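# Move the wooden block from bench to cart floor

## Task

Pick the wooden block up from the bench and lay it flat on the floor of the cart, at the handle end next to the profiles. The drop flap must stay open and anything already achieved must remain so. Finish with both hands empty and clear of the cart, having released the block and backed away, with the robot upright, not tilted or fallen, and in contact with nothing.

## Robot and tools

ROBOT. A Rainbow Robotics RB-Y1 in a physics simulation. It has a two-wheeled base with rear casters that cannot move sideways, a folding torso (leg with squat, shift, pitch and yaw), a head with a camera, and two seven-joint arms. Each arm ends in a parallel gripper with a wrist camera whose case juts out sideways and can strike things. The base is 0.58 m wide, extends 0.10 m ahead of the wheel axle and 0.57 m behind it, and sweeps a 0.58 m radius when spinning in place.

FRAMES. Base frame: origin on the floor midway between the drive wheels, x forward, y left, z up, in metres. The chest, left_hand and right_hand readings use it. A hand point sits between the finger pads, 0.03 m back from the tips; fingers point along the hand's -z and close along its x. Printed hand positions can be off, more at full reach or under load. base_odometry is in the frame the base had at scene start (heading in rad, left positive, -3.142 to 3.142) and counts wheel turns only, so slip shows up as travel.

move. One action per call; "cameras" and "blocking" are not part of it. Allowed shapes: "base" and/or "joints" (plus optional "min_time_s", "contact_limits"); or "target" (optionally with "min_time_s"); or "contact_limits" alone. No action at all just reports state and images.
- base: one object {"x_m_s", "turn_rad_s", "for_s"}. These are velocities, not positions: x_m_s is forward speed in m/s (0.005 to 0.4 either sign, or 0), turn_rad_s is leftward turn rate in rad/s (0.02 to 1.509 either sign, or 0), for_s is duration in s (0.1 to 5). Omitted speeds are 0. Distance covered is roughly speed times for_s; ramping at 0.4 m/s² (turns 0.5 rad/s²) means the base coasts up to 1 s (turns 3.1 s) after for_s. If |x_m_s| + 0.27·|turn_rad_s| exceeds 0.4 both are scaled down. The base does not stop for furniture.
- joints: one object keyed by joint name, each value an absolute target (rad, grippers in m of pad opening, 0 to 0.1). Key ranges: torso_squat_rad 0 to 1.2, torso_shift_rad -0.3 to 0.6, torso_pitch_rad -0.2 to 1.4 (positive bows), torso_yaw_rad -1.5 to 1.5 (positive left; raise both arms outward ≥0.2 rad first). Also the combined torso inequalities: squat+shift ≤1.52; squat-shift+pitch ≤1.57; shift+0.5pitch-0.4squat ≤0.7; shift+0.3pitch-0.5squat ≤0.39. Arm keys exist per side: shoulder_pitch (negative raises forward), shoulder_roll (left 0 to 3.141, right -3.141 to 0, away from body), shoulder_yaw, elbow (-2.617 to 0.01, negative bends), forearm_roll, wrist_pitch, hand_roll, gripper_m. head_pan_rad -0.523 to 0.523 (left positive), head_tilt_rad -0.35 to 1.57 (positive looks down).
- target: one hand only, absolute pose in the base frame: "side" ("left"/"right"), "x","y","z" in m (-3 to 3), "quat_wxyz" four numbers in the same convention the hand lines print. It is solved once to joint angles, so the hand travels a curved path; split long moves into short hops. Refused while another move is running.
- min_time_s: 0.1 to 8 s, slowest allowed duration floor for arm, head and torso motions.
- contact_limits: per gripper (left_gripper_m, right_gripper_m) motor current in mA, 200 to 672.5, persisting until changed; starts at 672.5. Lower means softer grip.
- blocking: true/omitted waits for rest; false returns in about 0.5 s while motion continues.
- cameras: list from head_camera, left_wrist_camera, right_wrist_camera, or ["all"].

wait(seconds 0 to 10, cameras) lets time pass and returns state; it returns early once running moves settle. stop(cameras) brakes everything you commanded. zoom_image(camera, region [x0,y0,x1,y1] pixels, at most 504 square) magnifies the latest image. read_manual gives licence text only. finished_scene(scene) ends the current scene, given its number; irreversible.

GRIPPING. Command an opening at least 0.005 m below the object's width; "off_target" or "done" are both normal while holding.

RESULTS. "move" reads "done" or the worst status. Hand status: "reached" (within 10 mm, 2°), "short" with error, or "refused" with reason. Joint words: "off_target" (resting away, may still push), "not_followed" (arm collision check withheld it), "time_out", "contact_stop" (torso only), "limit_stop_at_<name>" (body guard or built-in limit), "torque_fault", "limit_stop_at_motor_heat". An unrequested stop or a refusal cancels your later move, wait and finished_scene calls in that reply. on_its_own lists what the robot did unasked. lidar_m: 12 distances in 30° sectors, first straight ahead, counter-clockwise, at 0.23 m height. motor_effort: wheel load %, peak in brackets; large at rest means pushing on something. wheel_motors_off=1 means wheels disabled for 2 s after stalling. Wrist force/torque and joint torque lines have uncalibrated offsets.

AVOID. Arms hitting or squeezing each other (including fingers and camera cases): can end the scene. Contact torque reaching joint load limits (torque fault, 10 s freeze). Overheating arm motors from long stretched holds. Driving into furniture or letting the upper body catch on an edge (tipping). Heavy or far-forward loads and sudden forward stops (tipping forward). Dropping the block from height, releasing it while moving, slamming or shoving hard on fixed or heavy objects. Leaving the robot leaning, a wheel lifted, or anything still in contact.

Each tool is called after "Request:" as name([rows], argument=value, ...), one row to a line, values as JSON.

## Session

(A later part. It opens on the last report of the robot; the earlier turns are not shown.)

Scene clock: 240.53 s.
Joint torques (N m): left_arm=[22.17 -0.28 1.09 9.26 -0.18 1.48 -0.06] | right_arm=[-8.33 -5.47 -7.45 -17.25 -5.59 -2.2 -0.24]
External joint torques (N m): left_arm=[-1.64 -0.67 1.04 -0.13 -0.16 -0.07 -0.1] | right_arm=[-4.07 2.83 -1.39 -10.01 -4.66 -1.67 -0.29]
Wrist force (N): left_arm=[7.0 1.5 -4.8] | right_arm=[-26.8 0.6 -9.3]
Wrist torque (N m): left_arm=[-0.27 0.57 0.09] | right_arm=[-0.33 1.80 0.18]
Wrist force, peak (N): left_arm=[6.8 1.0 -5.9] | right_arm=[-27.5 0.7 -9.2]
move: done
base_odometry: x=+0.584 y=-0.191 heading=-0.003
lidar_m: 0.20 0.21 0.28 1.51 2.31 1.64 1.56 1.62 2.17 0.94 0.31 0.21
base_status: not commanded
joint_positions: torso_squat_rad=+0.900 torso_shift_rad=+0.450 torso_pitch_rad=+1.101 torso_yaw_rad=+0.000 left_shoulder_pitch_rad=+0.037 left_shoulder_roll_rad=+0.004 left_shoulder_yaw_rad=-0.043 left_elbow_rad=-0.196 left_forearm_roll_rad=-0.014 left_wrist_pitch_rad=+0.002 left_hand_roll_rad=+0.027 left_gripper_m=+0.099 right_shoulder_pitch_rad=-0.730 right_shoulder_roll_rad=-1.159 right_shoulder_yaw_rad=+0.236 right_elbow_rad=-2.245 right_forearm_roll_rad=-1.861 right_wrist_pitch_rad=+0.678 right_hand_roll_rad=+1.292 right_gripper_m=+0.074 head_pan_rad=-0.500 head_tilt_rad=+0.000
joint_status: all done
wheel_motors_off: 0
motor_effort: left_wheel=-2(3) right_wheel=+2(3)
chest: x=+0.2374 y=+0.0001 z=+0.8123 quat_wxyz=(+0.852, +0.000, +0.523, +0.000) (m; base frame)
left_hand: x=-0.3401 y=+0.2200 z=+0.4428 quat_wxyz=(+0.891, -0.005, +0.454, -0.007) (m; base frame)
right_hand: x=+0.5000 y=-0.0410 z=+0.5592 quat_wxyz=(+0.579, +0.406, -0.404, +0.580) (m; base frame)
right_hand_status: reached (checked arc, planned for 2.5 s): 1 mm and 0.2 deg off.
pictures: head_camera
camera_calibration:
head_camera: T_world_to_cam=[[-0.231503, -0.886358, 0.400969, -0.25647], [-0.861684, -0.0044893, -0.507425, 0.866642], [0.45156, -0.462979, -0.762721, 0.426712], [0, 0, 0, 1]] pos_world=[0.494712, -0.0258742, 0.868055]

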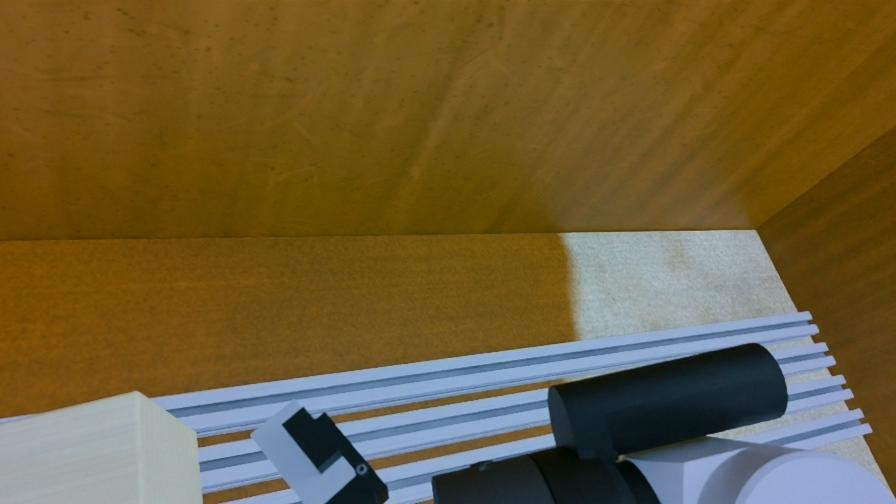

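Request:
move(joints={"head_tilt_rad":0.6,"head_pan_rad":-0.1}, cameras=["head_camera"])

Request:
move(joints={"head_tilt_rad":0.4,"head_pan_rad":0.4}, cameras=["head_camera"])

Scene clock: 242.57 s.
Joint torques (N m): left_arm=[21.95 -0.59 0.8 9.23 -0.1 1.33 0.06] | right_arm=[-8.06 -5.28 -7.98 -17.05 -5.58 -2.24 -0.22]
External joint torques (N m): left_arm=[-1.86 -0.99 0.75 -0.16 -0.08 -0.22 0.01] | right_arm=[-3.8 3.02 -1.92 -9.81 -4.65 -1.71 -0.27]
Wrist force (N): left_arm=[5.8 1.0 -5.4] | right_arm=[-26.9 0.5 -9.2]
Wrist torque (N m): left_arm=[-0.23 0.45 0.05] | right_arm=[-0.28 1.75 0.19]
Wrist force, peak (N): left_arm=[6.2 0.6 -6.5] | right_arm=[-26.9 0.5 -9.7]
move: done
base_odometry: x=+0.584 y=-0.191 heading=-0.003
lidar_m: 0.19 0.21 0.29 1.51 2.30 1.63 1.56 1.64 2.17 0.96 0.30 0.22
base_status: not commanded
joint_positions: torso_squat_rad=+0.900 torso_shift_rad=+0.450 torso_pitch_rad=+1.101 torso_yaw_rad=+0.000 left_shoulder_pitch_rad=+0.037 left_shoulder_roll_rad=+0.004 left_shoulder_yaw_rad=-0.043 left_elbow_rad=-0.196 left_forearm_roll_rad=-0.014 left_wrist_pitch_rad=+0.002 left_hand_roll_rad=+0.027 left_gripper_m=+0.099 right_shoulder_pitch_rad=-0.730 right_shoulder_roll_rad=-1.159 right_shoulder_yaw_rad=+0.236 right_elbow_rad=-2.245 right_forearm_roll_rad=-1.861 right_wrist_pitch_rad=+0.678 right_hand_roll_rad=+1.292 right_gripper_m=+0.074 head_pan_rad=-0.100 head_tilt_rad=+0.600
joint_status: all done
wheel_motors_off: 0
motor_effort: left_wheel=-2(3) right_wheel=+2(3)
chest: x=+0.2374 y=+0.0001 z=+0.8123 quat_wxyz=(+0.852, +0.000, +0.523, +0.000) (m; base frame)
left_hand: x=-0.3401 y=+0.2200 z=+0.4428 quat_wxyz=(+0.891, -0.005, +0.454, -0.007) (m; base frame)
right_hand: x=+0.5000 y=-0.0410 z=+0.5592 quat_wxyz=(+0.579, +0.406, -0.404, +0.580) (m; base frame)
pictures: head_camera
camera_calibration:
head_camera: T_world_to_cam=[[-0.0724699, -0.994674, 0.0732924, -0.0347366], [-0.994629, 0.0775204, 0.0685863, 0.414484], [-0.0739026, -0.0679283, -0.994949, 0.855427], [0, 0, 0, 1]] pos_world=[0.472959, -0.00857487, 0.825224]

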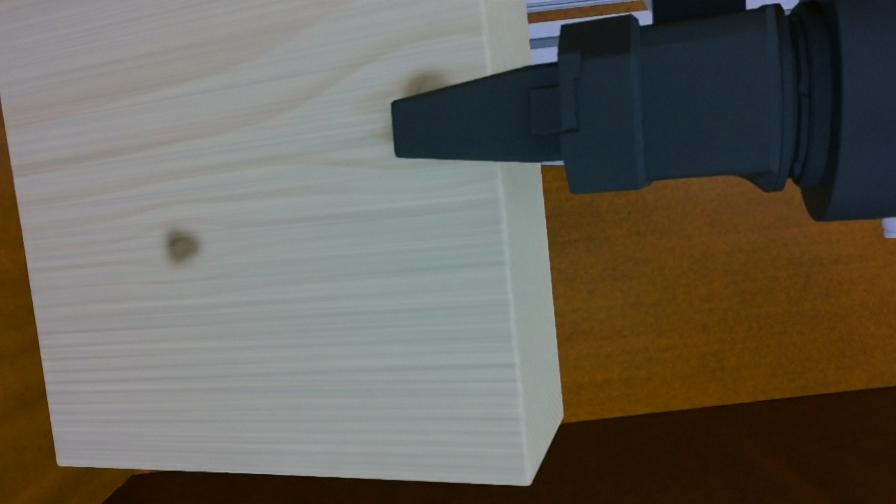

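Scene clock: 243.57 s.
Joint torques (N m): left_arm=[22.03 -0.41 0.82 9.29 -0.01 1.44 0.12] | right_arm=[-8.32 -5.59 -7.54 -17.09 -5.43 -2.25 0.02]
External joint torques (N m): left_arm=[-1.78 -0.8 0.76 -0.11 0.01 -0.11 0.08] | right_arm=[-4.06 2.71 -1.49 -9.85 -4.5 -1.72 -0.03]
Wrist force (N): left_arm=[6.4 0.9 -5.4] | right_arm=[-26.4 -0.1 -9.6]
Wrist torque (N m): left_arm=[-0.20 0.46 0.10] | right_arm=[-0.19 1.83 0.17]
Wrist force, peak (N): left_arm=[6.6 1.4 -6.1] | right_arm=[-26.9 0.5 -9.4]
move: done
base_odometry: x=+0.584 y=-0.191 heading=-0.003
lidar_m: 0.20 0.21 0.29 1.52 2.32 1.65 1.56 1.62 2.16 0.96 0.31 0.21
base_status: not commanded
joint_positions: torso_squat_rad=+0.900 torso_shift_rad=+0.450 torso_pitch_rad=+1.101 torso_yaw_rad=+0.000 left_shoulder_pitch_rad=+0.037 left_shoulder_roll_rad=+0.004 left_shoulder_yaw_rad=-0.043 left_elbow_rad=-0.196 left_forearm_roll_rad=-0.014 left_wrist_pitch_rad=+0.002 left_hand_roll_rad=+0.027 left_gripper_m=+0.099 right_shoulder_pitch_rad=-0.730 right_shoulder_roll_rad=-1.159 right_shoulder_yaw_rad=+0.236 right_elbow_rad=-2.245 right_forearm_roll_rad=-1.861 right_wrist_pitch_rad=+0.678 right_hand_roll_rad=+1.292 right_gripper_m=+0.074 head_pan_rad=+0.400 head_tilt_rad=+0.400
joint_status: all done
wheel_motors_off: 0
motor_effort: left_wheel=-1(3) right_wheel=+1(3)
chest: x=+0.2374 y=+0.0001 z=+0.8123 quat_wxyz=(+0.852, +0.000, +0.523, +0.000) (m; base frame)
left_hand: x=-0.3401 y=+0.2200 z=+0.4428 quat_wxyz=(+0.891, -0.005, +0.454, -0.007) (m; base frame)
right_hand: x=+0.5000 y=-0.0410 z=+0.5592 quat_wxyz=(+0.579, +0.406, -0.404, +0.580) (m; base frame)
pictures: head_camera
camera_calibration:
head_camera: T_world_to_cam=[[0.152294, -0.917559, -0.367277, 0.258679], [-0.984232, -0.106974, -0.140868, 0.595113], [0.089965, 0.382939, -0.919382, 0.718863], [0, 0, 0, 1]] pos_world=[0.481662, 0.0257339, 0.839749]

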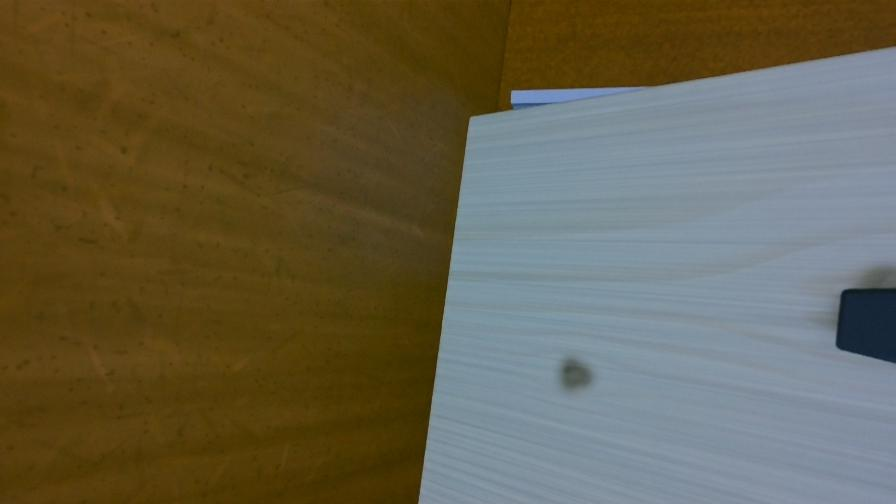

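Request:
move(target={"side":"right","x":0.43,"y":-0.01,"z":0.50,"quat_wxyz":[0.5792,0.4056,-0.4056,0.5792]}, min_time_s=2.5)

Request:
move(target={"side":"right","x":0.415,"y":0.0,"z":0.44,"quat_wxyz":[0.5792,0.4056,-0.4056,0.5792]}, min_time_s=2.5)

Request:
move(joints={"head_tilt_rad":0.5,"head_pan_rad":-0.15}, cameras=["head_camera"])

Request:
move(joints={"head_tilt_rad":0.3,"head_pan_rad":0.3}, cameras=["head_camera"])

Scene clock: 251.77 s.
Joint torques (N m): left_arm=[22.1 -0.37 0.74 9.33 -0.03 1.29 0.03] | right_arm=[-3.9 1.92 -2.93 -19.61 -4.98 -1.04 -0.1]
External joint torques (N m): left_arm=[-1.71 -0.76 0.69 -0.06 -0.01 -0.26 -0.02] | right_arm=[-2.68 7.58 0.48 -10.95 -4.16 -0.75 -0.15]
Wrist force (N): left_arm=[6.6 1.1 -5.3] | right_arm=[-26.7 0.6 -8.8]
Wrist torque (N m): left_arm=[-0.24 0.56 0.05] | right_arm=[-0.30 1.82 0.20]
Wrist force, peak (N): left_arm=[6.7 0.8 -6.4] | right_arm=[-27.1 1.1 -9.9]
move: done
base_odometry: x=+0.584 y=-0.191 heading=-0.003
lidar_m: 0.19 0.21 0.29 1.52 2.31 1.65 1.56 1.63 2.17 0.96 0.31 0.21
base_status: not commanded
joint_positions: torso_squat_rad=+0.900 torso_shift_rad=+0.450 torso_pitch_rad=+1.101 torso_yaw_rad=+0.000 left_shoulder_pitch_rad=+0.037 left_shoulder_roll_rad=+0.004 left_shoulder_yaw_rad=-0.043 left_elbow_rad=-0.196 left_forearm_roll_rad=-0.014 left_wrist_pitch_rad=+0.002 left_hand_roll_rad=+0.027 left_gripper_m=+0.099 right_shoulder_pitch_rad=-0.628 right_shoulder_roll_rad=-1.002 right_shoulder_yaw_rad=+0.452 right_elbow_rad=-2.204 right_forearm_roll_rad=-1.659 right_wrist_pitch_rad=+0.570 right_hand_roll_rad=+1.428 right_gripper_m=+0.074 head_pan_rad=+0.400 head_tilt_rad=+0.400
joint_status: all done
wheel_motors_off: 0
motor_effort: left_wheel=-2(3) right_wheel=-1(2)
chest: x=+0.2373 y=+0.0001 z=+0.8124 quat_wxyz=(+0.852, +0.000, +0.523, +0.000) (m; base frame)
left_hand: x=-0.3401 y=+0.2200 z=+0.4428 quat_wxyz=(+0.891, -0.005, +0.454, -0.007) (m; base frame)
right_hand: x=+0.4299 y=-0.0112 z=+0.4987 quat_wxyz=(+0.580, +0.405, -0.404, +0.580) (m; base frame)
right_hand_status: reached (checked arc, planned for 2.5 s): 2 mm and 0.2 deg off.
pictures: none

Scene clock: 263.27 s.
Joint torques (N m): left_arm=[22.01 -0.84 0.81 9.32 -0.07 1.36 -0.04] | right_arm=[-17.72 42.66 -2.61 -16.24 -5.23 0.37 -0.42]
External joint torques (N m): left_arm=[-1.72 -1.08 0.77 -0.03 -0.05 -0.18 -0.08] | right_arm=[-16.89 48.16 0.47 -7.88 -4.36 0.38 -0.47]
External joint torques when the fault began: right_arm=[-13.55 72.04 5.69 -5.16 -4.85 0.82 0.23]
Wrist force (N): left_arm=[6.1 1.3 -6.1] | right_arm=[-26.1 0.9 -10.7]
Wrist torque (N m): left_arm=[-0.27 0.45 0.06] | right_arm=[-0.28 1.76 0.32]
Wrist force, peak (N): left_arm=[6.7 1.1 -6.2] | right_arm=[-36.6 -1.4 -8.4]
move: torque_fault
TORQUE FAULT: right_shoulder_roll_rad reached its load limit. The robot stopped for 10 seconds, dropped its targets and accepts commands again. The stop added 9.4 s to the call.
base_odometry: x=+0.584 y=-0.191 heading=-0.002
lidar_m: 0.18 0.20 0.27 1.52 2.31 1.64 1.55 1.62 2.17 0.94 0.30 0.21
base_status: not commanded
joint_positions: torso_squat_rad=+0.900 torso_shift_rad=+0.448 torso_pitch_rad=+1.096 torso_yaw_rad=-0.003 left_shoulder_pitch_rad=+0.037 left_shoulder_roll_rad=+0.004 left_shoulder_yaw_rad=-0.043 left_elbow_rad=-0.196 left_forearm_roll_rad=-0.014 left_wrist_pitch_rad=+0.002 left_hand_roll_rad=+0.027 left_gripper_m=+0.099 right_shoulder_pitch_rad=-0.633 right_shoulder_roll_rad=-0.943 right_shoulder_yaw_rad=+0.490 right_elbow_rad=-2.051 right_forearm_roll_rad=-1.712 right_wrist_pitch_rad=+0.587 right_hand_roll_rad=+1.590 right_gripper_m=+0.074 head_pan_rad=+0.400 head_tilt_rad=+0.400
joint_status: right_shoulder_pitch_rad torque_fault (moved -0.006 of -0.022); right_shoulder_roll_rad torque_fault (moved +0.060 of +0.147); right_shoulder_yaw_rad torque_fault (moved +0.038 of +0.068); right_elbow_rad torque_fault (moved +0.153 of +0.234); right_forearm_roll_rad torque_fault (moved -0.053 of -0.093); right_wrist_pitch_rad torque_fault (moved +0.017 of +0.031); right_hand_roll_rad torque_fault (moved +0.162 of +0.270)
wheel_motors_off: 0
on_its_own: right_shoulder_roll_rad is held at -0.931, not at your -0.855, since a torque_fault; right_shoulder_yaw_rad is held at +0.490, not at your +0.520, since a torque_fault; right_elbow_rad is held at -2.052, not at your -1.970, since a torque_fault; right_forearm_roll_rad is held at -1.713, not at your -1.753, since a torque_fault; right_wrist_pitch_rad is held at +0.587, not at your +0.600, since a torque_fault; right_hand_roll_rad is held at +1.590, not at your +1.698, since a torque_fault
motor_effort: left_wheel=-1(22) right_wheel=-24(47)
chest: x=+0.2358 y=+0.0014 z=+0.8140 quat_wxyz=(+0.854, -0.002, +0.521, -0.001) (m; base frame)
left_hand: x=-0.3399 y=+0.2194 z=+0.4406 quat_wxyz=(+0.892, -0.007, +0.452, -0.008) (m; base frame)
right_hand: x=+0.4224 y=-0.0181 z=+0.4543 quat_wxyz=(+0.587, +0.392, -0.392, +0.591) (m; base frame)
right_hand_status: short (checked arc, planned for 2.5 s): torque_fault, 24 mm and 2.8 deg off.
pictures: none

not run: a stop that you did not command came earlier in this reply.

not run: a stop that you did not command came earlier in this reply.

Request:
move(joints={"torso_squat_rad":0.75,"torso_shift_rad":0.43,"head_tilt_rad":0.5,"head_pan_rad":-0.3}, min_time_s=2, cameras=["head_camera"])

Scene clock: 285.73 s.
Joint torques (N m): left_arm=[22.08 -0.33 0.87 9.32 -0.06 1.3 0.05] | right_arm=[-6.09 2.26 -2.47 -19.41 -5.23 0.41 -0.64]
External joint torques (N m): left_arm=[-1.73 -0.72 0.82 -0.07 -0.04 -0.25 0.01] | right_arm=[-5.28 7.53 0.5 -10.97 -4.36 0.41 -0.68]
Wrist force (N): left_arm=[6.1 1.5 -5.0] | right_arm=[-26.3 0.5 -10.1]
Wrist torque (N m): left_arm=[-0.28 0.47 0.10] | right_arm=[-0.33 1.81 0.30]
Wrist force, peak (N): left_arm=[6.9 1.2 -6.0] | right_arm=[-27.4 -0.1 -10.2]
move: done
base_odometry: x=+0.584 y=-0.191 heading=-0.003
lidar_m: 0.19 0.20 0.28 1.52 2.31 1.64 1.57 1.64 2.18 0.96 0.30 0.21
base_status: not commanded
joint_positions: torso_squat_rad=+0.750 torso_shift_rad=+0.430 torso_pitch_rad=+1.101 torso_yaw_rad=+0.000 left_shoulder_pitch_rad=+0.037 left_shoulder_roll_rad=+0.004 left_shoulder_yaw_rad=-0.043 left_elbow_rad=-0.196 left_forearm_roll_rad=-0.014 left_wrist_pitch_rad=+0.002 left_hand_roll_rad=+0.027 left_gripper_m=+0.099 right_shoulder_pitch_rad=-0.636 right_shoulder_roll_rad=-0.932 right_shoulder_yaw_rad=+0.490 right_elbow_rad=-2.050 right_forearm_roll_rad=-1.712 right_wrist_pitch_rad=+0.587 right_hand_roll_rad=+1.590 right_gripper_m=+0.074 head_pan_rad=-0.300 head_tilt_rad=+0.500
joint_status: all done
wheel_motors_off: 0
on_its_own: right_shoulder_roll_rad is held at -0.931, not at your -0.855, since a torque_fault; right_shoulder_yaw_rad is held at +0.490, not at your +0.520, since a torque_fault; right_elbow_rad is held at -2.052, not at your -1.970, since a torque_fault; right_forearm_roll_rad is held at -1.713, not at your -1.753, since a torque_fault; right_wrist_pitch_rad is held at +0.587, not at your +0.600, since a torque_fault; right_hand_roll_rad is held at +1.590, not at your +1.698, since a torque_fault
motor_effort: left_wheel=+0(1) right_wheel=+1(24)
chest: x=+0.2616 y=+0.0001 z=+0.8861 quat_wxyz=(+0.852, +0.000, +0.523, +0.000) (m; base frame)
left_hand: x=-0.3159 y=+0.2200 z=+0.5164 quat_wxyz=(+0.891, -0.005, +0.454, -0.007) (m; base frame)
right_hand: x=+0.4475 y=-0.0147 z=+0.5272 quat_wxyz=(+0.587, +0.396, -0.395, +0.586) (m; base frame)
pictures: head_camera
camera_calibration:
head_camera: T_world_to_cam=[[-0.159353, -0.956276, 0.245242, -0.163771], [-0.987155, 0.151458, -0.0508485, 0.544392], [0.0114812, -0.250195, -0.968127, 0.8666], [0, 0, 0, 1]] pos_world=[0.501353, -0.0222443, 0.906824]

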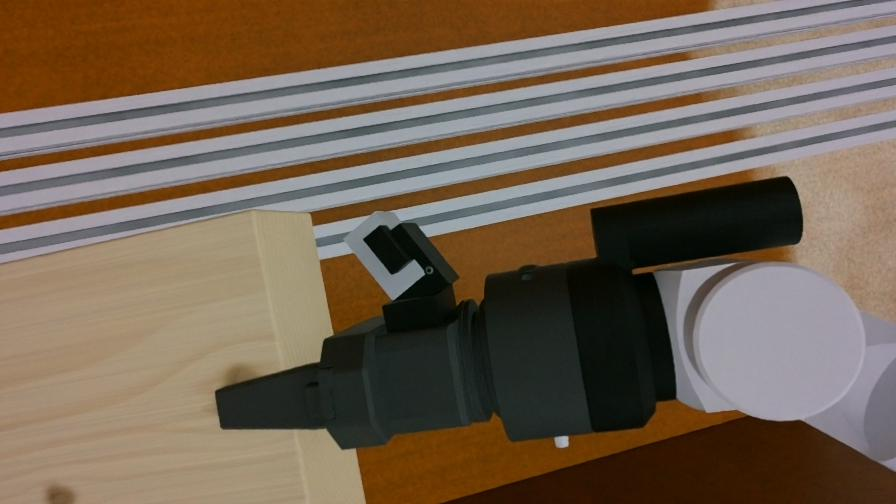

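Request:
move(target={"side":"right","x":0.41,"y":0.0,"z":0.45,"quat_wxyz":[0.5792,0.4056,-0.4056,0.5792]}, min_time_s=2.5, cameras=["head_camera"])

Scene clock: 291.70 s.
Joint torques (N m): left_arm=[21.79 -0.29 0.65 9.16 0.06 1.39 -0.06] | right_arm=[-3.59 4.77 0.61 -17.38 -5.5 4.2 -0.04]
External joint torques (N m): left_arm=[-2.02 -0.68 0.6 -0.23 0.08 -0.16 -0.1] | right_arm=[-4.42 7.96 1.8 -9.77 -4.55 3.43 -0.09]
Wrist force (N): left_arm=[6.0 1.6 -5.9] | right_arm=[-26.7 0.7 -9.6]
Wrist torque (N m): left_arm=[-0.33 0.47 0.07] | right_arm=[-0.33 1.77 0.20]
Wrist force, peak (N): left_arm=[6.7 1.5 -5.8] | right_arm=[-27.0 0.9 -10.6]
move: done
base_odometry: x=+0.584 y=-0.191 heading=-0.003
lidar_m: 0.19 0.19 0.28 1.52 2.30 1.65 1.56 1.63 2.16 0.96 0.31 0.21
base_status: not commanded
joint_positions: torso_squat_rad=+0.750 torso_shift_rad=+0.430 torso_pitch_rad=+1.101 torso_yaw_rad=+0.000 left_shoulder_pitch_rad=+0.037 left_shoulder_roll_rad=+0.004 left_shoulder_yaw_rad=-0.043 left_elbow_rad=-0.196 left_forearm_roll_rad=-0.014 left_wrist_pitch_rad=+0.002 left_hand_roll_rad=+0.027 left_gripper_m=+0.099 right_shoulder_pitch_rad=-0.636 right_shoulder_roll_rad=-0.711 right_shoulder_yaw_rad=+0.535 right_elbow_rad=-1.691 right_forearm_roll_rad=-1.889 right_wrist_pitch_rad=+0.663 right_hand_roll_rad=+2.033 right_gripper_m=+0.074 head_pan_rad=-0.300 head_tilt_rad=+0.500
joint_status: all done
wheel_motors_off: 0
motor_effort: left_wheel=+0(2) right_wheel=+0(3)
chest: x=+0.2616 y=+0.0001 z=+0.8861 quat_wxyz=(+0.852, +0.000, +0.523, +0.000) (m; base frame)
left_hand: x=-0.3159 y=+0.2200 z=+0.5164 quat_wxyz=(+0.891, -0.005, +0.454, -0.007) (m; base frame)
right_hand: x=+0.4099 y=-0.0015 z=+0.4492 quat_wxyz=(+0.582, +0.402, -0.403, +0.580) (m; base frame)
right_hand_status: reached (checked arc, planned for 2.5 s): 2 mm and 0.6 deg off.
pictures: head_camera
camera_calibration:
head_camera: T_world_to_cam=[[-0.159353, -0.956276, 0.245242, -0.163771], [-0.987155, 0.151458, -0.0508485, 0.544392], [0.0114812, -0.250195, -0.968127, 0.8666], [0, 0, 0, 1]] pos_world=[0.501353, -0.0222443, 0.906824]

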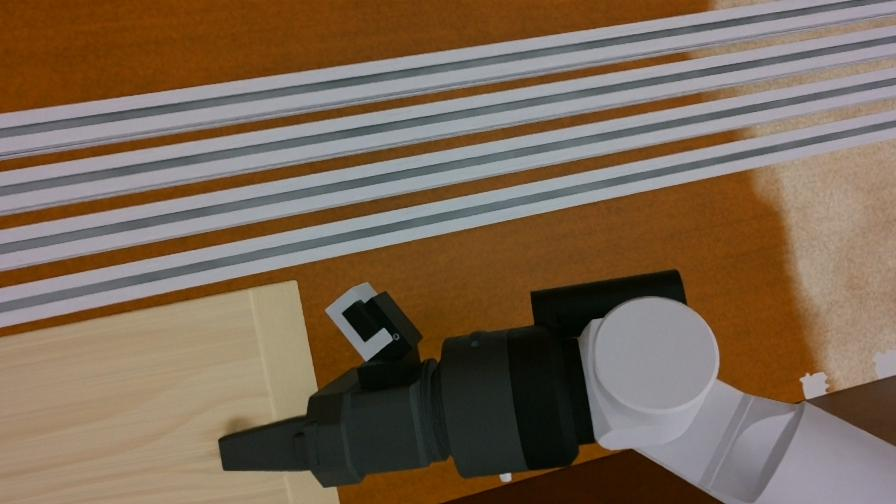

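Request:
move(target={"side":"right","x":0.41,"y":0.0,"z":0.40,"quat_wxyz":[0.5792,0.4056,-0.4056,0.5792]}, min_time_s=2, cameras=["head_camera"])

Scene clock: 295.27 s.
Joint torques (N m): left_arm=[21.99 -0.33 0.75 9.27 -0.13 1.38 0.06] | right_arm=[-3.67 5.01 -1.57 -14.92 -4.88 5.68 -0.38]
External joint torques (N m): left_arm=[-1.81 -0.72 0.7 -0.12 -0.11 -0.17 0.02] | right_arm=[-4.02 7.35 -0.68 -8.41 -3.92 4.56 -0.43]
Wrist force (N): left_arm=[5.9 1.1 -5.6] | right_arm=[-26.8 -0.3 -9.6]
Wrist torque (N m): left_arm=[-0.22 0.52 0.07] | right_arm=[-0.28 1.80 0.15]
Wrist force, peak (N): left_arm=[6.1 1.4 -6.6] | right_arm=[-27.5 0.5 -9.8]
move: done
base_odometry: x=+0.584 y=-0.191 heading=-0.003
lidar_m: 0.19 0.20 0.27 1.52 2.30 1.65 1.56 1.63 2.18 0.94 0.31 0.21
base_status: not commanded
joint_positions: torso_squat_rad=+0.750 torso_shift_rad=+0.430 torso_pitch_rad=+1.100 torso_yaw_rad=+0.000 left_shoulder_pitch_rad=+0.037 left_shoulder_roll_rad=+0.004 left_shoulder_yaw_rad=-0.043 left_elbow_rad=-0.196 left_forearm_roll_rad=-0.014 left_wrist_pitch_rad=+0.002 left_hand_roll_rad=+0.027 left_gripper_m=+0.099 right_shoulder_pitch_rad=-0.721 right_shoulder_roll_rad=-0.585 right_shoulder_yaw_rad=+0.508 right_elbow_rad=-1.377 right_forearm_roll_rad=-1.994 right_wrist_pitch_rad=+0.780 right_hand_roll_rad=+2.266 right_gripper_m=+0.074 head_pan_rad=-0.300 head_tilt_rad=+0.500
joint_status: all done
wheel_motors_off: 0
motor_effort: left_wheel=-1(3) right_wheel=+2(5)
chest: x=+0.2614 y=+0.0001 z=+0.8863 quat_wxyz=(+0.852, +0.000, +0.523, +0.000) (m; base frame)
left_hand: x=-0.3158 y=+0.2200 z=+0.5164 quat_wxyz=(+0.891, -0.005, +0.454, -0.007) (m; base frame)
right_hand: x=+0.4095 y=-0.0015 z=+0.3989 quat_wxyz=(+0.580, +0.404, -0.404, +0.580) (m; base frame)
right_hand_status: reached (checked arc, planned for 2.0 s): 2 mm and 0.3 deg off.
pictures: head_camera
camera_calibration:
head_camera: T_world_to_cam=[[-0.159545, -0.956309, 0.244987, -0.163741], [-0.987119, 0.151557, -0.0512461, 0.544584], [0.0118775, -0.250008, -0.968171, 0.866686], [0, 0, 0, 1]] pos_world=[0.501151, -0.0224445, 0.907123]

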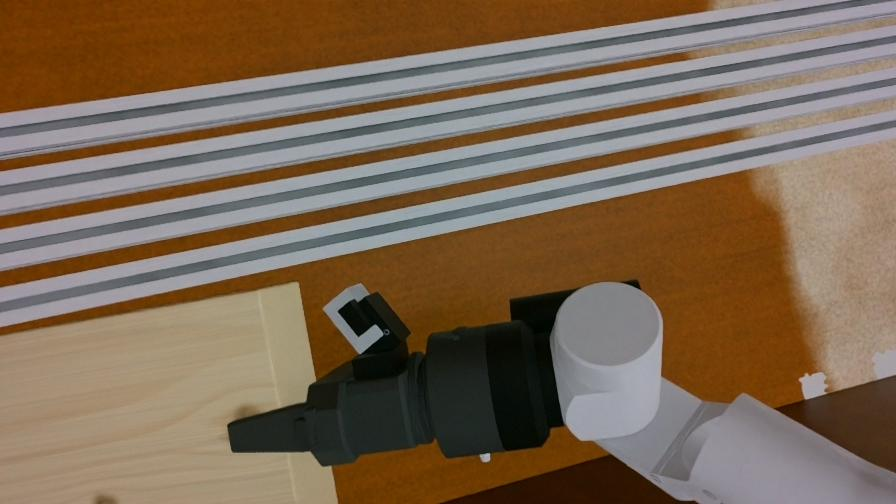

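Request:
move(target={"side":"right","x":0.408,"y":0.0,"z":0.375,"quat_wxyz":[0.5792,0.4056,-0.4056,0.5792]}, min_time_s=1.5)

Request:
move(joints={"head_tilt_rad":0.6,"head_pan_rad":0.2}, cameras=["head_camera"])

Scene clock: 300.43 s.
Joint torques (N m): left_arm=[21.76 -0.43 0.54 9.21 -0.01 1.38 0.11] | right_arm=[0.6 -1.57 -0.67 -3.06 1.96 -0.2 1.14]
External joint torques (N m): left_arm=[-2.03 -0.83 0.49 -0.17 0.01 -0.17 0.07] | right_arm=[0.62 0.22 0 2.8 2.88 -1.48 1.09]
Wrist force (N): left_arm=[5.4 0.7 -5.4] | right_arm=[-4.6 -2.7 3.1]
Wrist torque (N m): left_arm=[-0.21 0.42 0.10] | right_arm=[-0.53 -2.94 -1.15]
Wrist force, peak (N): left_arm=[6.0 1.3 -6.7] | right_arm=[-27.6 0.5 -8.9]
move: done
base_odometry: x=+0.584 y=-0.191 heading=-0.003
lidar_m: 0.19 0.20 0.28 1.52 2.30 1.65 1.56 1.63 2.17 0.97 0.31 0.20
base_status: not commanded
joint_positions: torso_squat_rad=+0.750 torso_shift_rad=+0.430 torso_pitch_rad=+1.100 torso_yaw_rad=+0.000 left_shoulder_pitch_rad=+0.037 left_shoulder_roll_rad=+0.004 left_shoulder_yaw_rad=-0.043 left_elbow_rad=-0.196 left_forearm_roll_rad=-0.014 left_wrist_pitch_rad=+0.002 left_hand_roll_rad=+0.027 left_gripper_m=+0.099 right_shoulder_pitch_rad=-0.774 right_shoulder_roll_rad=-0.518 right_shoulder_yaw_rad=+0.490 right_elbow_rad=-1.202 right_forearm_roll_rad=-2.036 right_wrist_pitch_rad=+0.841 right_hand_roll_rad=+2.380 right_gripper_m=+0.076 head_pan_rad=-0.300 head_tilt_rad=+0.500
joint_status: all done
wheel_motors_off: 0
motor_effort: left_wheel=-4(4) right_wheel=+1(5)
chest: x=+0.2612 y=+0.0000 z=+0.8865 quat_wxyz=(+0.853, +0.000, +0.523, +0.000) (m; base frame)
left_hand: x=-0.3158 y=+0.2201 z=+0.5162 quat_wxyz=(+0.891, -0.005, +0.453, -0.007) (m; base frame)
right_hand: x=+0.4083 y=+0.0003 z=+0.3760 quat_wxyz=(+0.580, +0.405, -0.406, +0.579) (m; base frame)
right_hand_status: reached (checked arc, planned for 1.5 s): 1 mm and 0.1 deg off.
pictures: none

Scene clock: 301.43 s.
Joint torques (N m): left_arm=[21.92 -0.59 0.63 9.25 -0.07 1.41 0.04] | right_arm=[0.4 -1.24 -0.86 -3.12 2.04 -0.31 1.21]
External joint torques (N m): left_arm=[-1.87 -0.98 0.58 -0.13 -0.05 -0.14 -0.01] | right_arm=[0.41 0.55 -0.18 2.74 2.97 -1.6 1.17]
Wrist force (N): left_arm=[6.1 1.7 -4.7] | right_arm=[-4.6 -2.5 2.5]
Wrist torque (N m): left_arm=[-0.31 0.48 0.07] | right_arm=[-0.58 -2.94 -1.12]
Wrist force, peak (N): left_arm=[6.6 1.6 -6.3] | right_arm=[-5.2 -2.5 2.5]
move: done
base_odometry: x=+0.584 y=-0.191 heading=-0.003
lidar_m: 0.18 0.20 0.29 1.52 2.31 1.63 1.56 1.63 2.17 0.94 0.31 0.21
base_status: not commanded
joint_positions: torso_squat_rad=+0.750 torso_shift_rad=+0.430 torso_pitch_rad=+1.100 torso_yaw_rad=+0.000 left_shoulder_pitch_rad=+0.037 left_shoulder_roll_rad=+0.004 left_shoulder_yaw_rad=-0.043 left_elbow_rad=-0.196 left_forearm_roll_rad=-0.014 left_wrist_pitch_rad=+0.002 left_hand_roll_rad=+0.027 left_gripper_m=+0.099 right_shoulder_pitch_rad=-0.774 right_shoulder_roll_rad=-0.518 right_shoulder_yaw_rad=+0.490 right_elbow_rad=-1.202 right_forearm_roll_rad=-2.036 right_wrist_pitch_rad=+0.841 right_hand_roll_rad=+2.380 right_gripper_m=+0.076 head_pan_rad=+0.200 head_tilt_rad=+0.600
joint_status: all done
wheel_motors_off: 0
motor_effort: left_wheel=-3(4) right_wheel=+3(4)
chest: x=+0.2612 y=+0.0000 z=+0.8865 quat_wxyz=(+0.853, +0.000, +0.523, +0.000) (m; base frame)
left_hand: x=-0.3158 y=+0.2201 z=+0.5162 quat_wxyz=(+0.891, -0.005, +0.453, -0.007) (m; base frame)
right_hand: x=+0.4083 y=+0.0003 z=+0.3760 quat_wxyz=(+0.580, +0.405, -0.406, +0.579) (m; base frame)
pictures: head_camera
camera_calibration:
head_camera: T_world_to_cam=[[0.0626427, -0.979233, -0.19282, 0.155567], [-0.994761, -0.0768985, 0.0673529, 0.434234], [-0.0807817, 0.18759, -0.97892, 0.918961], [0, 0, 0, 1]] pos_world=[0.496449, 0.0133399, 0.900339]

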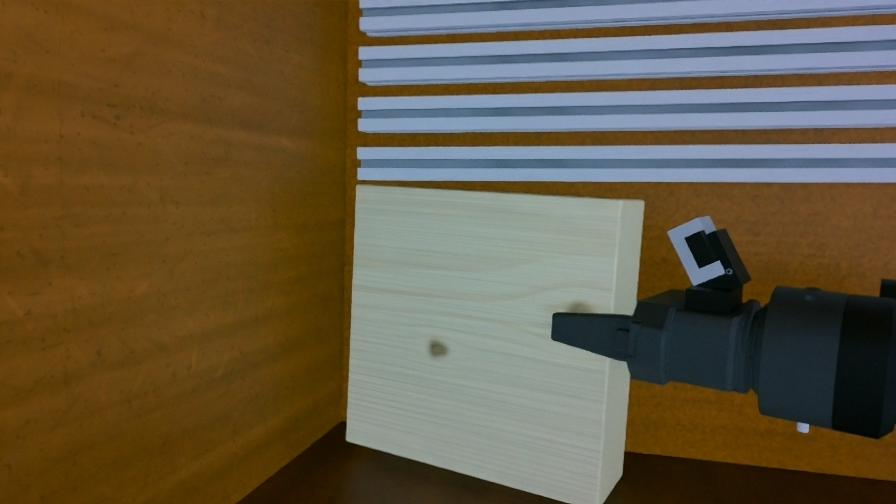

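Request:
move(target={"side":"right","x":0.41,"y":-0.03,"z":0.362,"quat_wxyz":[0.5643,0.4261,-0.4261,0.5643]}, min_time_s=1.5)

Request:
move(target={"side":"right","x":0.412,"y":-0.045,"z":0.350,"quat_wxyz":[0.5495,0.445,-0.445,0.5495]}, min_time_s=1.5, cameras=["head_camera"])

Scene clock: 306.67 s.
Joint torques (N m): left_arm=[21.84 -0.32 0.78 9.36 -0.08 1.45 -0.11] | right_arm=[-2.97 1.66 -3.5 -7.61 -3.4 4.23 -0.25]
External joint torques (N m): left_arm=[-1.95 -0.72 0.73 -0.03 -0.07 -0.1 -0.15] | right_arm=[-2.68 4.29 -2.65 -3.27 -2.54 2.68 -0.29]
Wrist force (N): left_arm=[5.7 1.1 -5.6] | right_arm=[-19.7 1.9 -3.8]
Wrist torque (N m): left_arm=[-0.19 0.42 0.08] | right_arm=[0.31 0.23 0.22]
Wrist force, peak (N): left_arm=[6.8 2.0 -6.0] | right_arm=[-19.1 1.8 -8.6]
move: done
base_odometry: x=+0.584 y=-0.191 heading=-0.003
lidar_m: 0.19 0.20 0.27 1.52 2.33 1.63 1.57 1.63 2.16 0.95 0.30 0.21
base_status: not commanded
joint_positions: torso_squat_rad=+0.750 torso_shift_rad=+0.430 torso_pitch_rad=+1.100 torso_yaw_rad=+0.000 left_shoulder_pitch_rad=+0.037 left_shoulder_roll_rad=+0.004 left_shoulder_yaw_rad=-0.043 left_elbow_rad=-0.196 left_forearm_roll_rad=-0.014 left_wrist_pitch_rad=+0.002 left_hand_roll_rad=+0.027 left_gripper_m=+0.099 right_shoulder_pitch_rad=-0.848 right_shoulder_roll_rad=-0.487 right_shoulder_yaw_rad=+0.416 right_elbow_rad=-0.918 right_forearm_roll_rad=-2.147 right_wrist_pitch_rad=+1.066 right_hand_roll_rad=+2.579 right_gripper_m=+0.076 head_pan_rad=+0.200 head_tilt_rad=+0.600
joint_status: all done
wheel_motors_off: 0
motor_effort: left_wheel=-1(4) right_wheel=+0(4)
chest: x=+0.2613 y=+0.0000 z=+0.8863 quat_wxyz=(+0.852, +0.000, +0.523, +0.000) (m; base frame)
left_hand: x=-0.3159 y=+0.2200 z=+0.5164 quat_wxyz=(+0.891, -0.005, +0.454, -0.007) (m; base frame)
right_hand: x=+0.4092 y=-0.0307 z=+0.3612 quat_wxyz=(+0.565, +0.426, -0.425, +0.565) (m; base frame)
right_hand_status: reached (checked arc, planned for 1.5 s): 1 mm and 0.2 deg off.
pictures: none

Scene clock: 308.50 s.
Joint torques (N m): left_arm=[22.1 -0.47 0.69 9.3 -0.11 1.46 0.09] | right_arm=[-3.59 3.22 -1.86 -3.4 -1.95 5.49 0.03]
External joint torques (N m): left_arm=[-1.7 -0.86 0.63 -0.08 -0.09 -0.09 0.05] | right_arm=[-2.36 5.19 -1.39 -0.94 -1.2 3.81 -0.02]
Wrist force (N): left_arm=[6.4 0.4 -5.6] | right_arm=[-20.2 -0.6 -2.9]
Wrist torque (N m): left_arm=[-0.17 0.52 0.07] | right_arm=[-0.36 0.42 -0.34]
Wrist force, peak (N): left_arm=[7.2 1.7 -6.1] | right_arm=[-22.0 -0.9 -1.5]
move: done
base_odometry: x=+0.584 y=-0.191 heading=-0.003
lidar_m: 0.19 0.21 0.28 1.53 2.32 1.64 1.56 1.63 2.17 0.94 0.30 0.20
base_status: not commanded
joint_positions: torso_squat_rad=+0.750 torso_shift_rad=+0.430 torso_pitch_rad=+1.100 torso_yaw_rad=+0.000 left_shoulder_pitch_rad=+0.037 left_shoulder_roll_rad=+0.004 left_shoulder_yaw_rad=-0.043 left_elbow_rad=-0.196 left_forearm_roll_rad=-0.014 left_wrist_pitch_rad=+0.002 left_hand_roll_rad=+0.027 left_gripper_m=+0.099 right_shoulder_pitch_rad=-0.975 right_shoulder_roll_rad=-0.327 right_shoulder_yaw_rad=-0.017 right_elbow_rad=-0.547 right_forearm_roll_rad=-1.798 right_wrist_pitch_rad=+1.370 right_hand_roll_rad=+2.705 right_gripper_m=+0.075 head_pan_rad=+0.200 head_tilt_rad=+0.600
joint_status: all done
wheel_motors_off: 0
motor_effort: left_wheel=+0(2) right_wheel=+1(2)
chest: x=+0.2613 y=+0.0000 z=+0.8863 quat_wxyz=(+0.852, +0.000, +0.523, +0.000) (m; base frame)
left_hand: x=-0.3159 y=+0.2200 z=+0.5164 quat_wxyz=(+0.891, -0.005, +0.454, -0.007) (m; base frame)
right_hand: x=+0.4117 y=-0.0458 z=+0.3499 quat_wxyz=(+0.555, +0.442, -0.438, +0.552) (m; base frame)
right_hand_status: reached (checked arc, planned for 1.5 s): 1 mm and 1.1 deg off.
pictures: head_camera
camera_calibration:
head_camera: T_world_to_cam=[[0.0627359, -0.979215, -0.192878, 0.155509], [-0.994714, -0.0770889, 0.0678267, 0.433908], [-0.0812857, 0.187604, -0.978876, 0.918887], [0, 0, 0, 1]] pos_world=[0.496551, 0.0133394, 0.90004]

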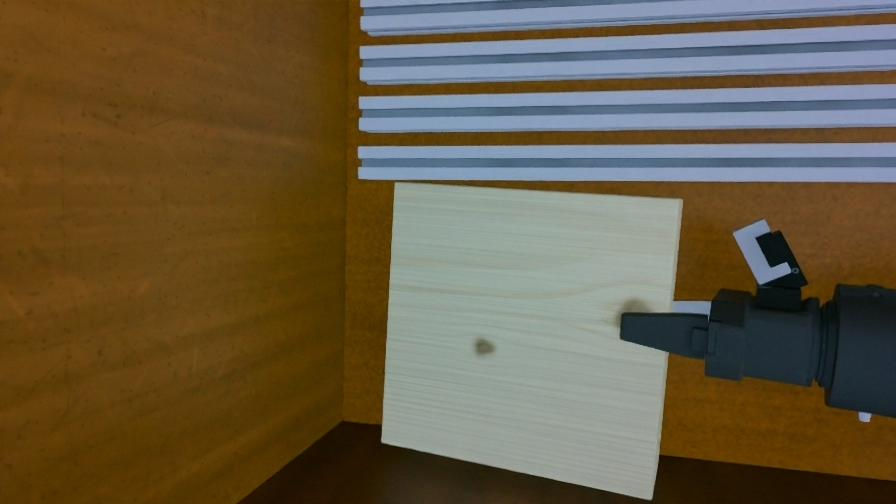

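Request:
move(target={"side":"right","x":0.417,"y":-0.047,"z":0.342,"quat_wxyz":[0.5545,0.4388,-0.4388,0.5545]}, min_time_s=1.5)

Request:
move(joints={"right_gripper_m":0.1}, cameras=["head_camera","right_wrist_camera"])

Scene clock: 312.43 s.
Joint torques (N m): left_arm=[21.92 -0.6 0.83 9.31 -0.1 1.42 0.02] | right_arm=[-0.38 1.79 -0.37 0.64 2.76 -2.4 -0.25]
External joint torques (N m): left_arm=[-1.87 -1 0.78 -0.07 -0.08 -0.13 -0.02] | right_arm=[1.3 3.45 -0.03 2.86 3.5 -4.06 -0.3]
Wrist force (N): left_arm=[5.6 1.5 -4.9] | right_arm=[-1.6 -3.1 9.1]
Wrist torque (N m): left_arm=[-0.26 0.42 0.04] | right_arm=[-0.54 -4.06 -0.04]
Wrist force, peak (N): left_arm=[6.6 1.0 -6.1] | right_arm=[-22.2 -1.5 -0.7]
move: done
base_odometry: x=+0.584 y=-0.191 heading=-0.003
lidar_m: 0.19 0.21 0.28 1.52 2.32 1.66 1.56 1.62 2.17 0.94 0.30 0.21
base_status: not commanded
joint_positions: torso_squat_rad=+0.750 torso_shift_rad=+0.430 torso_pitch_rad=+1.100 torso_yaw_rad=+0.000 left_shoulder_pitch_rad=+0.037 left_shoulder_roll_rad=+0.004 left_shoulder_yaw_rad=-0.043 left_elbow_rad=-0.196 left_forearm_roll_rad=-0.014 left_wrist_pitch_rad=+0.002 left_hand_roll_rad=+0.027 left_gripper_m=+0.099 right_shoulder_pitch_rad=-1.010 right_shoulder_roll_rad=-0.276 right_shoulder_yaw_rad=-0.236 right_elbow_rad=-0.509 right_forearm_roll_rad=-1.572 right_wrist_pitch_rad=+1.406 right_hand_roll_rad=+2.705 right_gripper_m=+0.077 head_pan_rad=+0.200 head_tilt_rad=+0.600
joint_status: all done
wheel_motors_off: 0
motor_effort: left_wheel=-2(3) right_wheel=+3(3)
chest: x=+0.2612 y=+0.0000 z=+0.8865 quat_wxyz=(+0.853, +0.000, +0.523, +0.000) (m; base frame)
left_hand: x=-0.3158 y=+0.2200 z=+0.5163 quat_wxyz=(+0.891, -0.005, +0.453, -0.007) (m; base frame)
right_hand: x=+0.4176 y=-0.0473 z=+0.3430 quat_wxyz=(+0.562, +0.433, -0.431, +0.558) (m; base frame)
right_hand_status: reached (checked arc, as near as the solve gets, planned for 1.5 s): 1 mm and 1.5 deg off.
pictures: none

Scene clock: 313.17 s.
Joint torques (N m): left_arm=[22.12 -0.44 0.59 9.29 -0.13 1.35 -0.08] | right_arm=[-1.05 0.11 -0.24 -1.91 -1.18 3.49 -0.4]
External joint torques (N m): left_arm=[-1.67 -0.84 0.54 -0.09 -0.11 -0.2 -0.12] | right_arm=[0.61 1.76 0.09 0.3 -0.44 1.82 -0.45]
Wrist force (N): left_arm=[6.6 1.5 -5.2] | right_arm=[-16.7 -0.1 -7.1]
Wrist torque (N m): left_arm=[-0.28 0.52 0.06] | right_arm=[-0.17 -0.61 0.02]
Wrist force, peak (N): left_arm=[7.2 1.3 -5.3] | right_arm=[-18.3 0.9 -5.0]
move: done
base_odometry: x=+0.584 y=-0.191 heading=-0.003
lidar_m: 0.20 0.19 0.28 1.52 2.32 1.63 1.56 1.63 2.18 0.95 0.30 0.21
base_status: not commanded
joint_positions: torso_squat_rad=+0.750 torso_shift_rad=+0.430 torso_pitch_rad=+1.100 torso_yaw_rad=+0.000 left_shoulder_pitch_rad=+0.037 left_shoulder_roll_rad=+0.004 left_shoulder_yaw_rad=-0.043 left_elbow_rad=-0.196 left_forearm_roll_rad=-0.014 left_wrist_pitch_rad=+0.002 left_hand_roll_rad=+0.027 left_gripper_m=+0.099 right_shoulder_pitch_rad=-1.010 right_shoulder_roll_rad=-0.275 right_shoulder_yaw_rad=-0.236 right_elbow_rad=-0.508 right_forearm_roll_rad=-1.571 right_wrist_pitch_rad=+1.405 right_hand_roll_rad=+2.705 right_gripper_m=+0.099 head_pan_rad=+0.200 head_tilt_rad=+0.600
joint_status: all done
wheel_motors_off: 0
motor_effort: left_wheel=-1(3) right_wheel=+1(3)
chest: x=+0.2613 y=+0.0000 z=+0.8863 quat_wxyz=(+0.852, +0.000, +0.523, +0.000) (m; base frame)
left_hand: x=-0.3158 y=+0.2200 z=+0.5164 quat_wxyz=(+0.891, -0.005, +0.454, -0.007) (m; base frame)
right_hand: x=+0.4171 y=-0.0472 z=+0.3424 quat_wxyz=(+0.562, +0.433, -0.430, +0.558) (m; base frame)
pictures: head_camera, right_wrist_camera
camera_calibration:
head_camera: T_world_to_cam=[[0.0627359, -0.979215, -0.192878, 0.155509], [-0.994714, -0.0770889, 0.0678267, 0.433908], [-0.0812857, 0.187604, -0.978876, 0.918887], [0, 0, 0, 1]] pos_world=[0.496551, 0.0133394, 0.90004]
right_wrist_camera: T_world_to_cam=[[0.021633, -0.229995, -0.972951, 0.311993], [-0.861498, -0.498097, 0.0985895, 0.329207], [-0.507299, 0.836063, -0.208915, 0.394746], [0, 0, 0, 1]] pos_world=[0.477116, -0.0942989, 0.353566]

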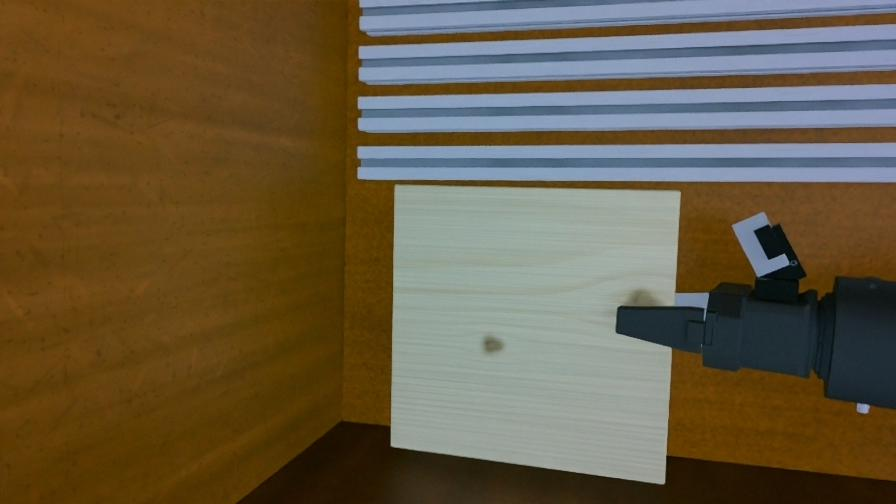

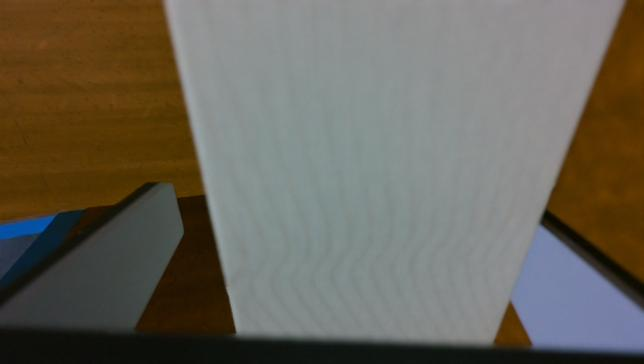

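Request:
move(target={"side":"right","x":0.417,"y":-0.05,"z":0.337,"quat_wxyz":[0.562,0.433,-0.430,0.558]}, min_time_s=1)

Request:
move(target={"side":"right","x":0.417,"y":-0.085,"z":0.338,"quat_wxyz":[0.562,0.433,-0.430,0.558]}, min_time_s=1.5, cameras=["head_camera","right_wrist_camera"])

Scene clock: 316.07 s.
Joint torques (N m): left_arm=[21.88 -0.44 0.81 9.18 -0.09 1.45 0.02] | right_arm=[-1.73 -8.31 -0.49 -0.36 -0.07 -2.15 -0.27]
External joint torques (N m): left_arm=[-1.91 -0.84 0.75 -0.2 -0.07 -0.1 -0.02] | right_arm=[-0.05 -6.6 -0.15 1.79 0.66 -3.82 -0.32]
Wrist force (N): left_arm=[6.1 1.1 -5.2] | right_arm=[7.9 4.1 -1.4]
Wrist torque (N m): left_arm=[-0.21 0.49 0.07] | right_arm=[-0.18 -0.93 -0.03]
Wrist force, peak (N): left_arm=[6.4 1.0 -6.4] | right_arm=[-16.8 0.8 -6.8]
move: done
base_odometry: x=+0.584 y=-0.191 heading=-0.003
lidar_m: 0.19 0.20 0.28 1.51 2.28 1.65 1.56 1.63 2.16 0.94 0.31 0.21
base_status: not commanded
joint_positions: torso_squat_rad=+0.750 torso_shift_rad=+0.430 torso_pitch_rad=+1.100 torso_yaw_rad=+0.000 left_shoulder_pitch_rad=+0.037 left_shoulder_roll_rad=+0.004 left_shoulder_yaw_rad=-0.043 left_elbow_rad=-0.196 left_forearm_roll_rad=-0.014 left_wrist_pitch_rad=+0.002 left_hand_roll_rad=+0.027 left_gripper_m=+0.099 right_shoulder_pitch_rad=-1.014 right_shoulder_roll_rad=-0.279 right_shoulder_yaw_rad=-0.230 right_elbow_rad=-0.496 right_forearm_roll_rad=-1.571 right_wrist_pitch_rad=+1.388 right_hand_roll_rad=+2.705 right_gripper_m=+0.099 head_pan_rad=+0.200 head_tilt_rad=+0.600
joint_status: all done
wheel_motors_off: 0
motor_effort: left_wheel=-1(2) right_wheel=+1(3)
chest: x=+0.2612 y=+0.0000 z=+0.8865 quat_wxyz=(+0.853, +0.000, +0.523, +0.000) (m; base frame)
left_hand: x=-0.3159 y=+0.2200 z=+0.5163 quat_wxyz=(+0.891, -0.005, +0.453, -0.007) (m; base frame)
right_hand: x=+0.4168 y=-0.0489 z=+0.3381 quat_wxyz=(+0.568, +0.429, -0.424, +0.560) (m; base frame)
right_hand_status: reached (checked arc, as near as the solve gets, planned for 1.0 s): 2 mm and 1.1 deg off.
pictures: none

Scene clock: 317.90 s.
Joint torques (N m): left_arm=[21.87 -0.47 0.83 9.17 -0.1 1.5 -0.04] | right_arm=[1.19 -5.46 -2.62 -0.81 -0.18 1.11 -0.3]
External joint torques (N m): left_arm=[-1.92 -0.86 0.78 -0.21 -0.08 -0.05 -0.08] | right_arm=[2.38 -2.14 -2 1.27 0.53 -0.55 -0.35]
Wrist force (N): left_arm=[6.3 1.0 -5.3] | right_arm=[-3.1 0.2 -0.4]
Wrist torque (N m): left_arm=[-0.22 0.51 0.08] | right_arm=[-0.10 -0.38 -0.03]
Wrist force, peak (N): left_arm=[7.1 1.9 -5.2] | right_arm=[8.4 3.6 -1.1]
move: short
base_odometry: x=+0.584 y=-0.191 heading=-0.003
lidar_m: 0.19 0.20 0.27 1.52 2.31 1.65 1.56 1.62 2.17 0.95 0.30 0.21
base_status: not commanded
joint_positions: torso_squat_rad=+0.750 torso_shift_rad=+0.430 torso_pitch_rad=+1.100 torso_yaw_rad=+0.000 left_shoulder_pitch_rad=+0.037 left_shoulder_roll_rad=+0.004 left_shoulder_yaw_rad=-0.043 left_elbow_rad=-0.196 left_forearm_roll_rad=-0.014 left_wrist_pitch_rad=+0.002 left_hand_roll_rad=+0.027 left_gripper_m=+0.099 right_shoulder_pitch_rad=-0.997 right_shoulder_roll_rad=-0.337 right_shoulder_yaw_rad=-0.255 right_elbow_rad=-0.494 right_forearm_roll_rad=-1.571 right_wrist_pitch_rad=+1.438 right_hand_roll_rad=+2.705 right_gripper_m=+0.099 head_pan_rad=+0.200 head_tilt_rad=+0.600
joint_status: all done
wheel_motors_off: 0
motor_effort: left_wheel=-1(2) right_wheel=+1(3)
chest: x=+0.2612 y=+0.0000 z=+0.8865 quat_wxyz=(+0.853, +0.000, +0.523, +0.000) (m; base frame)
left_hand: x=-0.3159 y=+0.2200 z=+0.5163 quat_wxyz=(+0.891, -0.005, +0.453, -0.007) (m; base frame)
right_hand: x=+0.4172 y=-0.0844 z=+0.3388 quat_wxyz=(+0.573, +0.425, -0.418, +0.563) (m; base frame)
right_hand_status: short (checked arc, as near as the solve gets, planned for 1.5 s): 1 mm and 2.1 deg off. The place is met; only the turn is off.
pictures: head_camera, right_wrist_camera
camera_calibration:
head_camera: T_world_to_cam=[[0.0628149, -0.979213, -0.192861, 0.155498], [-0.994742, -0.07709, 0.0674215, 0.434172], [-0.0808877, 0.187612, -0.978907, 0.918904], [0, 0, 0, 1]] pos_world=[0.49645, 0.0133393, 0.900239]
right_wrist_camera: T_world_to_cam=[[0.0122016, -0.26413, -0.96441, 0.298156], [-0.861857, -0.491811, 0.123792, 0.303246], [-0.507005, 0.829673, -0.233643, 0.432875], [0, 0, 0, 1]] pos_world=[0.477186, -0.131253, 0.351144]

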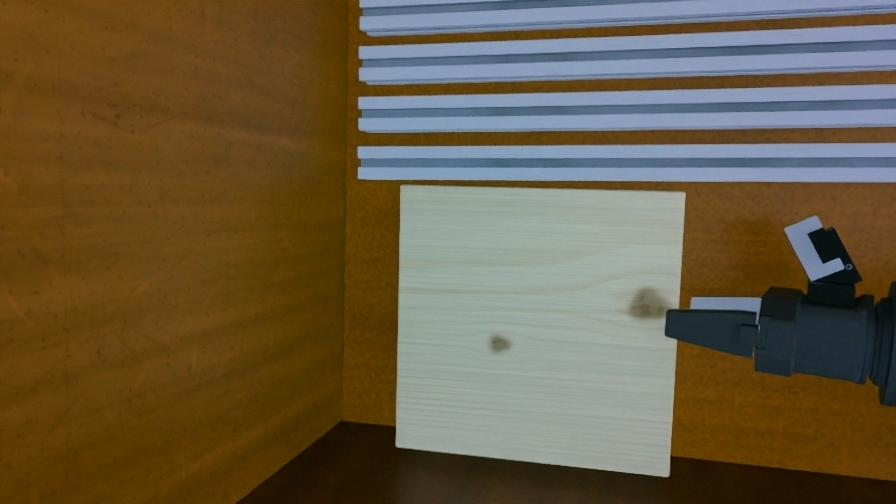

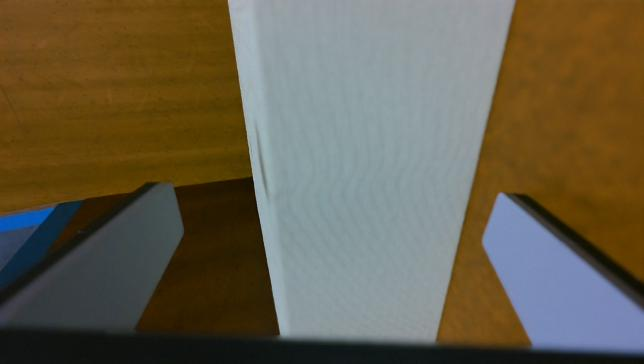

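Request:
move(target={"side":"right","x":0.417,"y":-0.14,"z":0.342,"quat_wxyz":[0.573,0.425,-0.418,0.563]}, min_time_s=2, cameras=["head_camera","right_wrist_camera"])

Scene clock: 321.07 s.
Joint torques (N m): left_arm=[21.76 -0.63 0.87 9.28 0 1.32 -0.04] | right_arm=[1.62 -7.48 -2.88 -0.92 -0.5 2 -0.27]
External joint torques (N m): left_arm=[-2.03 -1.03 0.81 -0.1 0.02 -0.23 -0.08] | right_arm=[2.03 -1.69 -1.87 1.04 0.19 0.35 -0.32]
Wrist force (N): left_arm=[5.4 1.5 -5.1] | right_arm=[-6.3 0.8 -1.1]
Wrist torque (N m): left_arm=[-0.28 0.35 0.08] | right_arm=[-0.13 -0.33 -0.07]
Wrist force, peak (N): left_arm=[6.8 1.7 -5.7] | right_arm=[-7.0 1.4 -1.4]
move: done
base_odometry: x=+0.584 y=-0.191 heading=-0.003
lidar_m: 0.20 0.20 0.27 1.52 2.31 1.64 1.57 1.62 2.17 0.95 0.30 0.20
base_status: not commanded
joint_positions: torso_squat_rad=+0.750 torso_shift_rad=+0.430 torso_pitch_rad=+1.100 torso_yaw_rad=+0.000 left_shoulder_pitch_rad=+0.037 left_shoulder_roll_rad=+0.004 left_shoulder_yaw_rad=-0.043 left_elbow_rad=-0.196 left_forearm_roll_rad=-0.014 left_wrist_pitch_rad=+0.002 left_hand_roll_rad=+0.027 left_gripper_m=+0.099 right_shoulder_pitch_rad=-0.971 right_shoulder_roll_rad=-0.429 right_shoulder_yaw_rad=-0.294 right_elbow_rad=-0.483 right_forearm_roll_rad=-1.571 right_wrist_pitch_rad=+1.509 right_hand_roll_rad=+2.705 right_gripper_m=+0.099 head_pan_rad=+0.200 head_tilt_rad=+0.600
joint_status: all done
wheel_motors_off: 0
motor_effort: left_wheel=-2(2) right_wheel=+1(3)
chest: x=+0.2612 y=+0.0000 z=+0.8865 quat_wxyz=(+0.853, +0.000, +0.523, +0.000) (m; base frame)
left_hand: x=-0.3158 y=+0.2200 z=+0.5163 quat_wxyz=(+0.891, -0.005, +0.453, -0.007) (m; base frame)
right_hand: x=+0.4171 y=-0.1395 z=+0.3426 quat_wxyz=(+0.582, +0.417, -0.407, +0.567) (m; base frame)
right_hand_status: reached (checked arc, as near as the solve gets, planned for 2.0 s): 1 mm and 1.9 deg off.
pictures: head_camera, right_wrist_camera
camera_calibration:
head_camera: T_world_to_cam=[[0.0628149, -0.979213, -0.192861, 0.155498], [-0.994742, -0.07709, 0.0674215, 0.434172], [-0.0808877, 0.187612, -0.978907, 0.918904], [0, 0, 0, 1]] pos_world=[0.49645, 0.0133393, 0.900239]
right_wrist_camera: T_world_to_cam=[[0.00304162, -0.295841, -0.955232, 0.283463], [-0.862561, -0.484075, 0.147174, 0.268888], [-0.505944, 0.823499, -0.256653, 0.486004], [0, 0, 0, 1]] pos_world=[0.476961, -0.186202, 0.355934]

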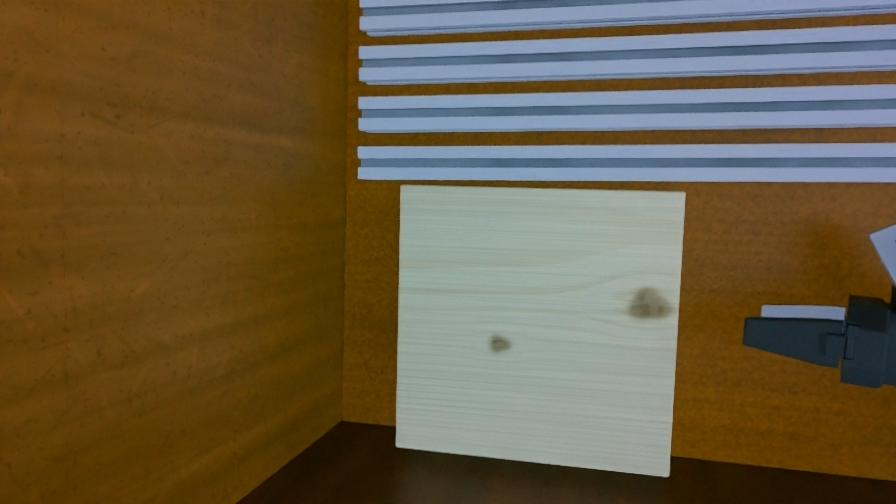

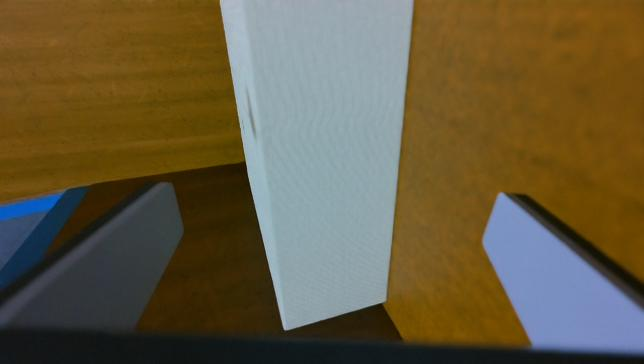

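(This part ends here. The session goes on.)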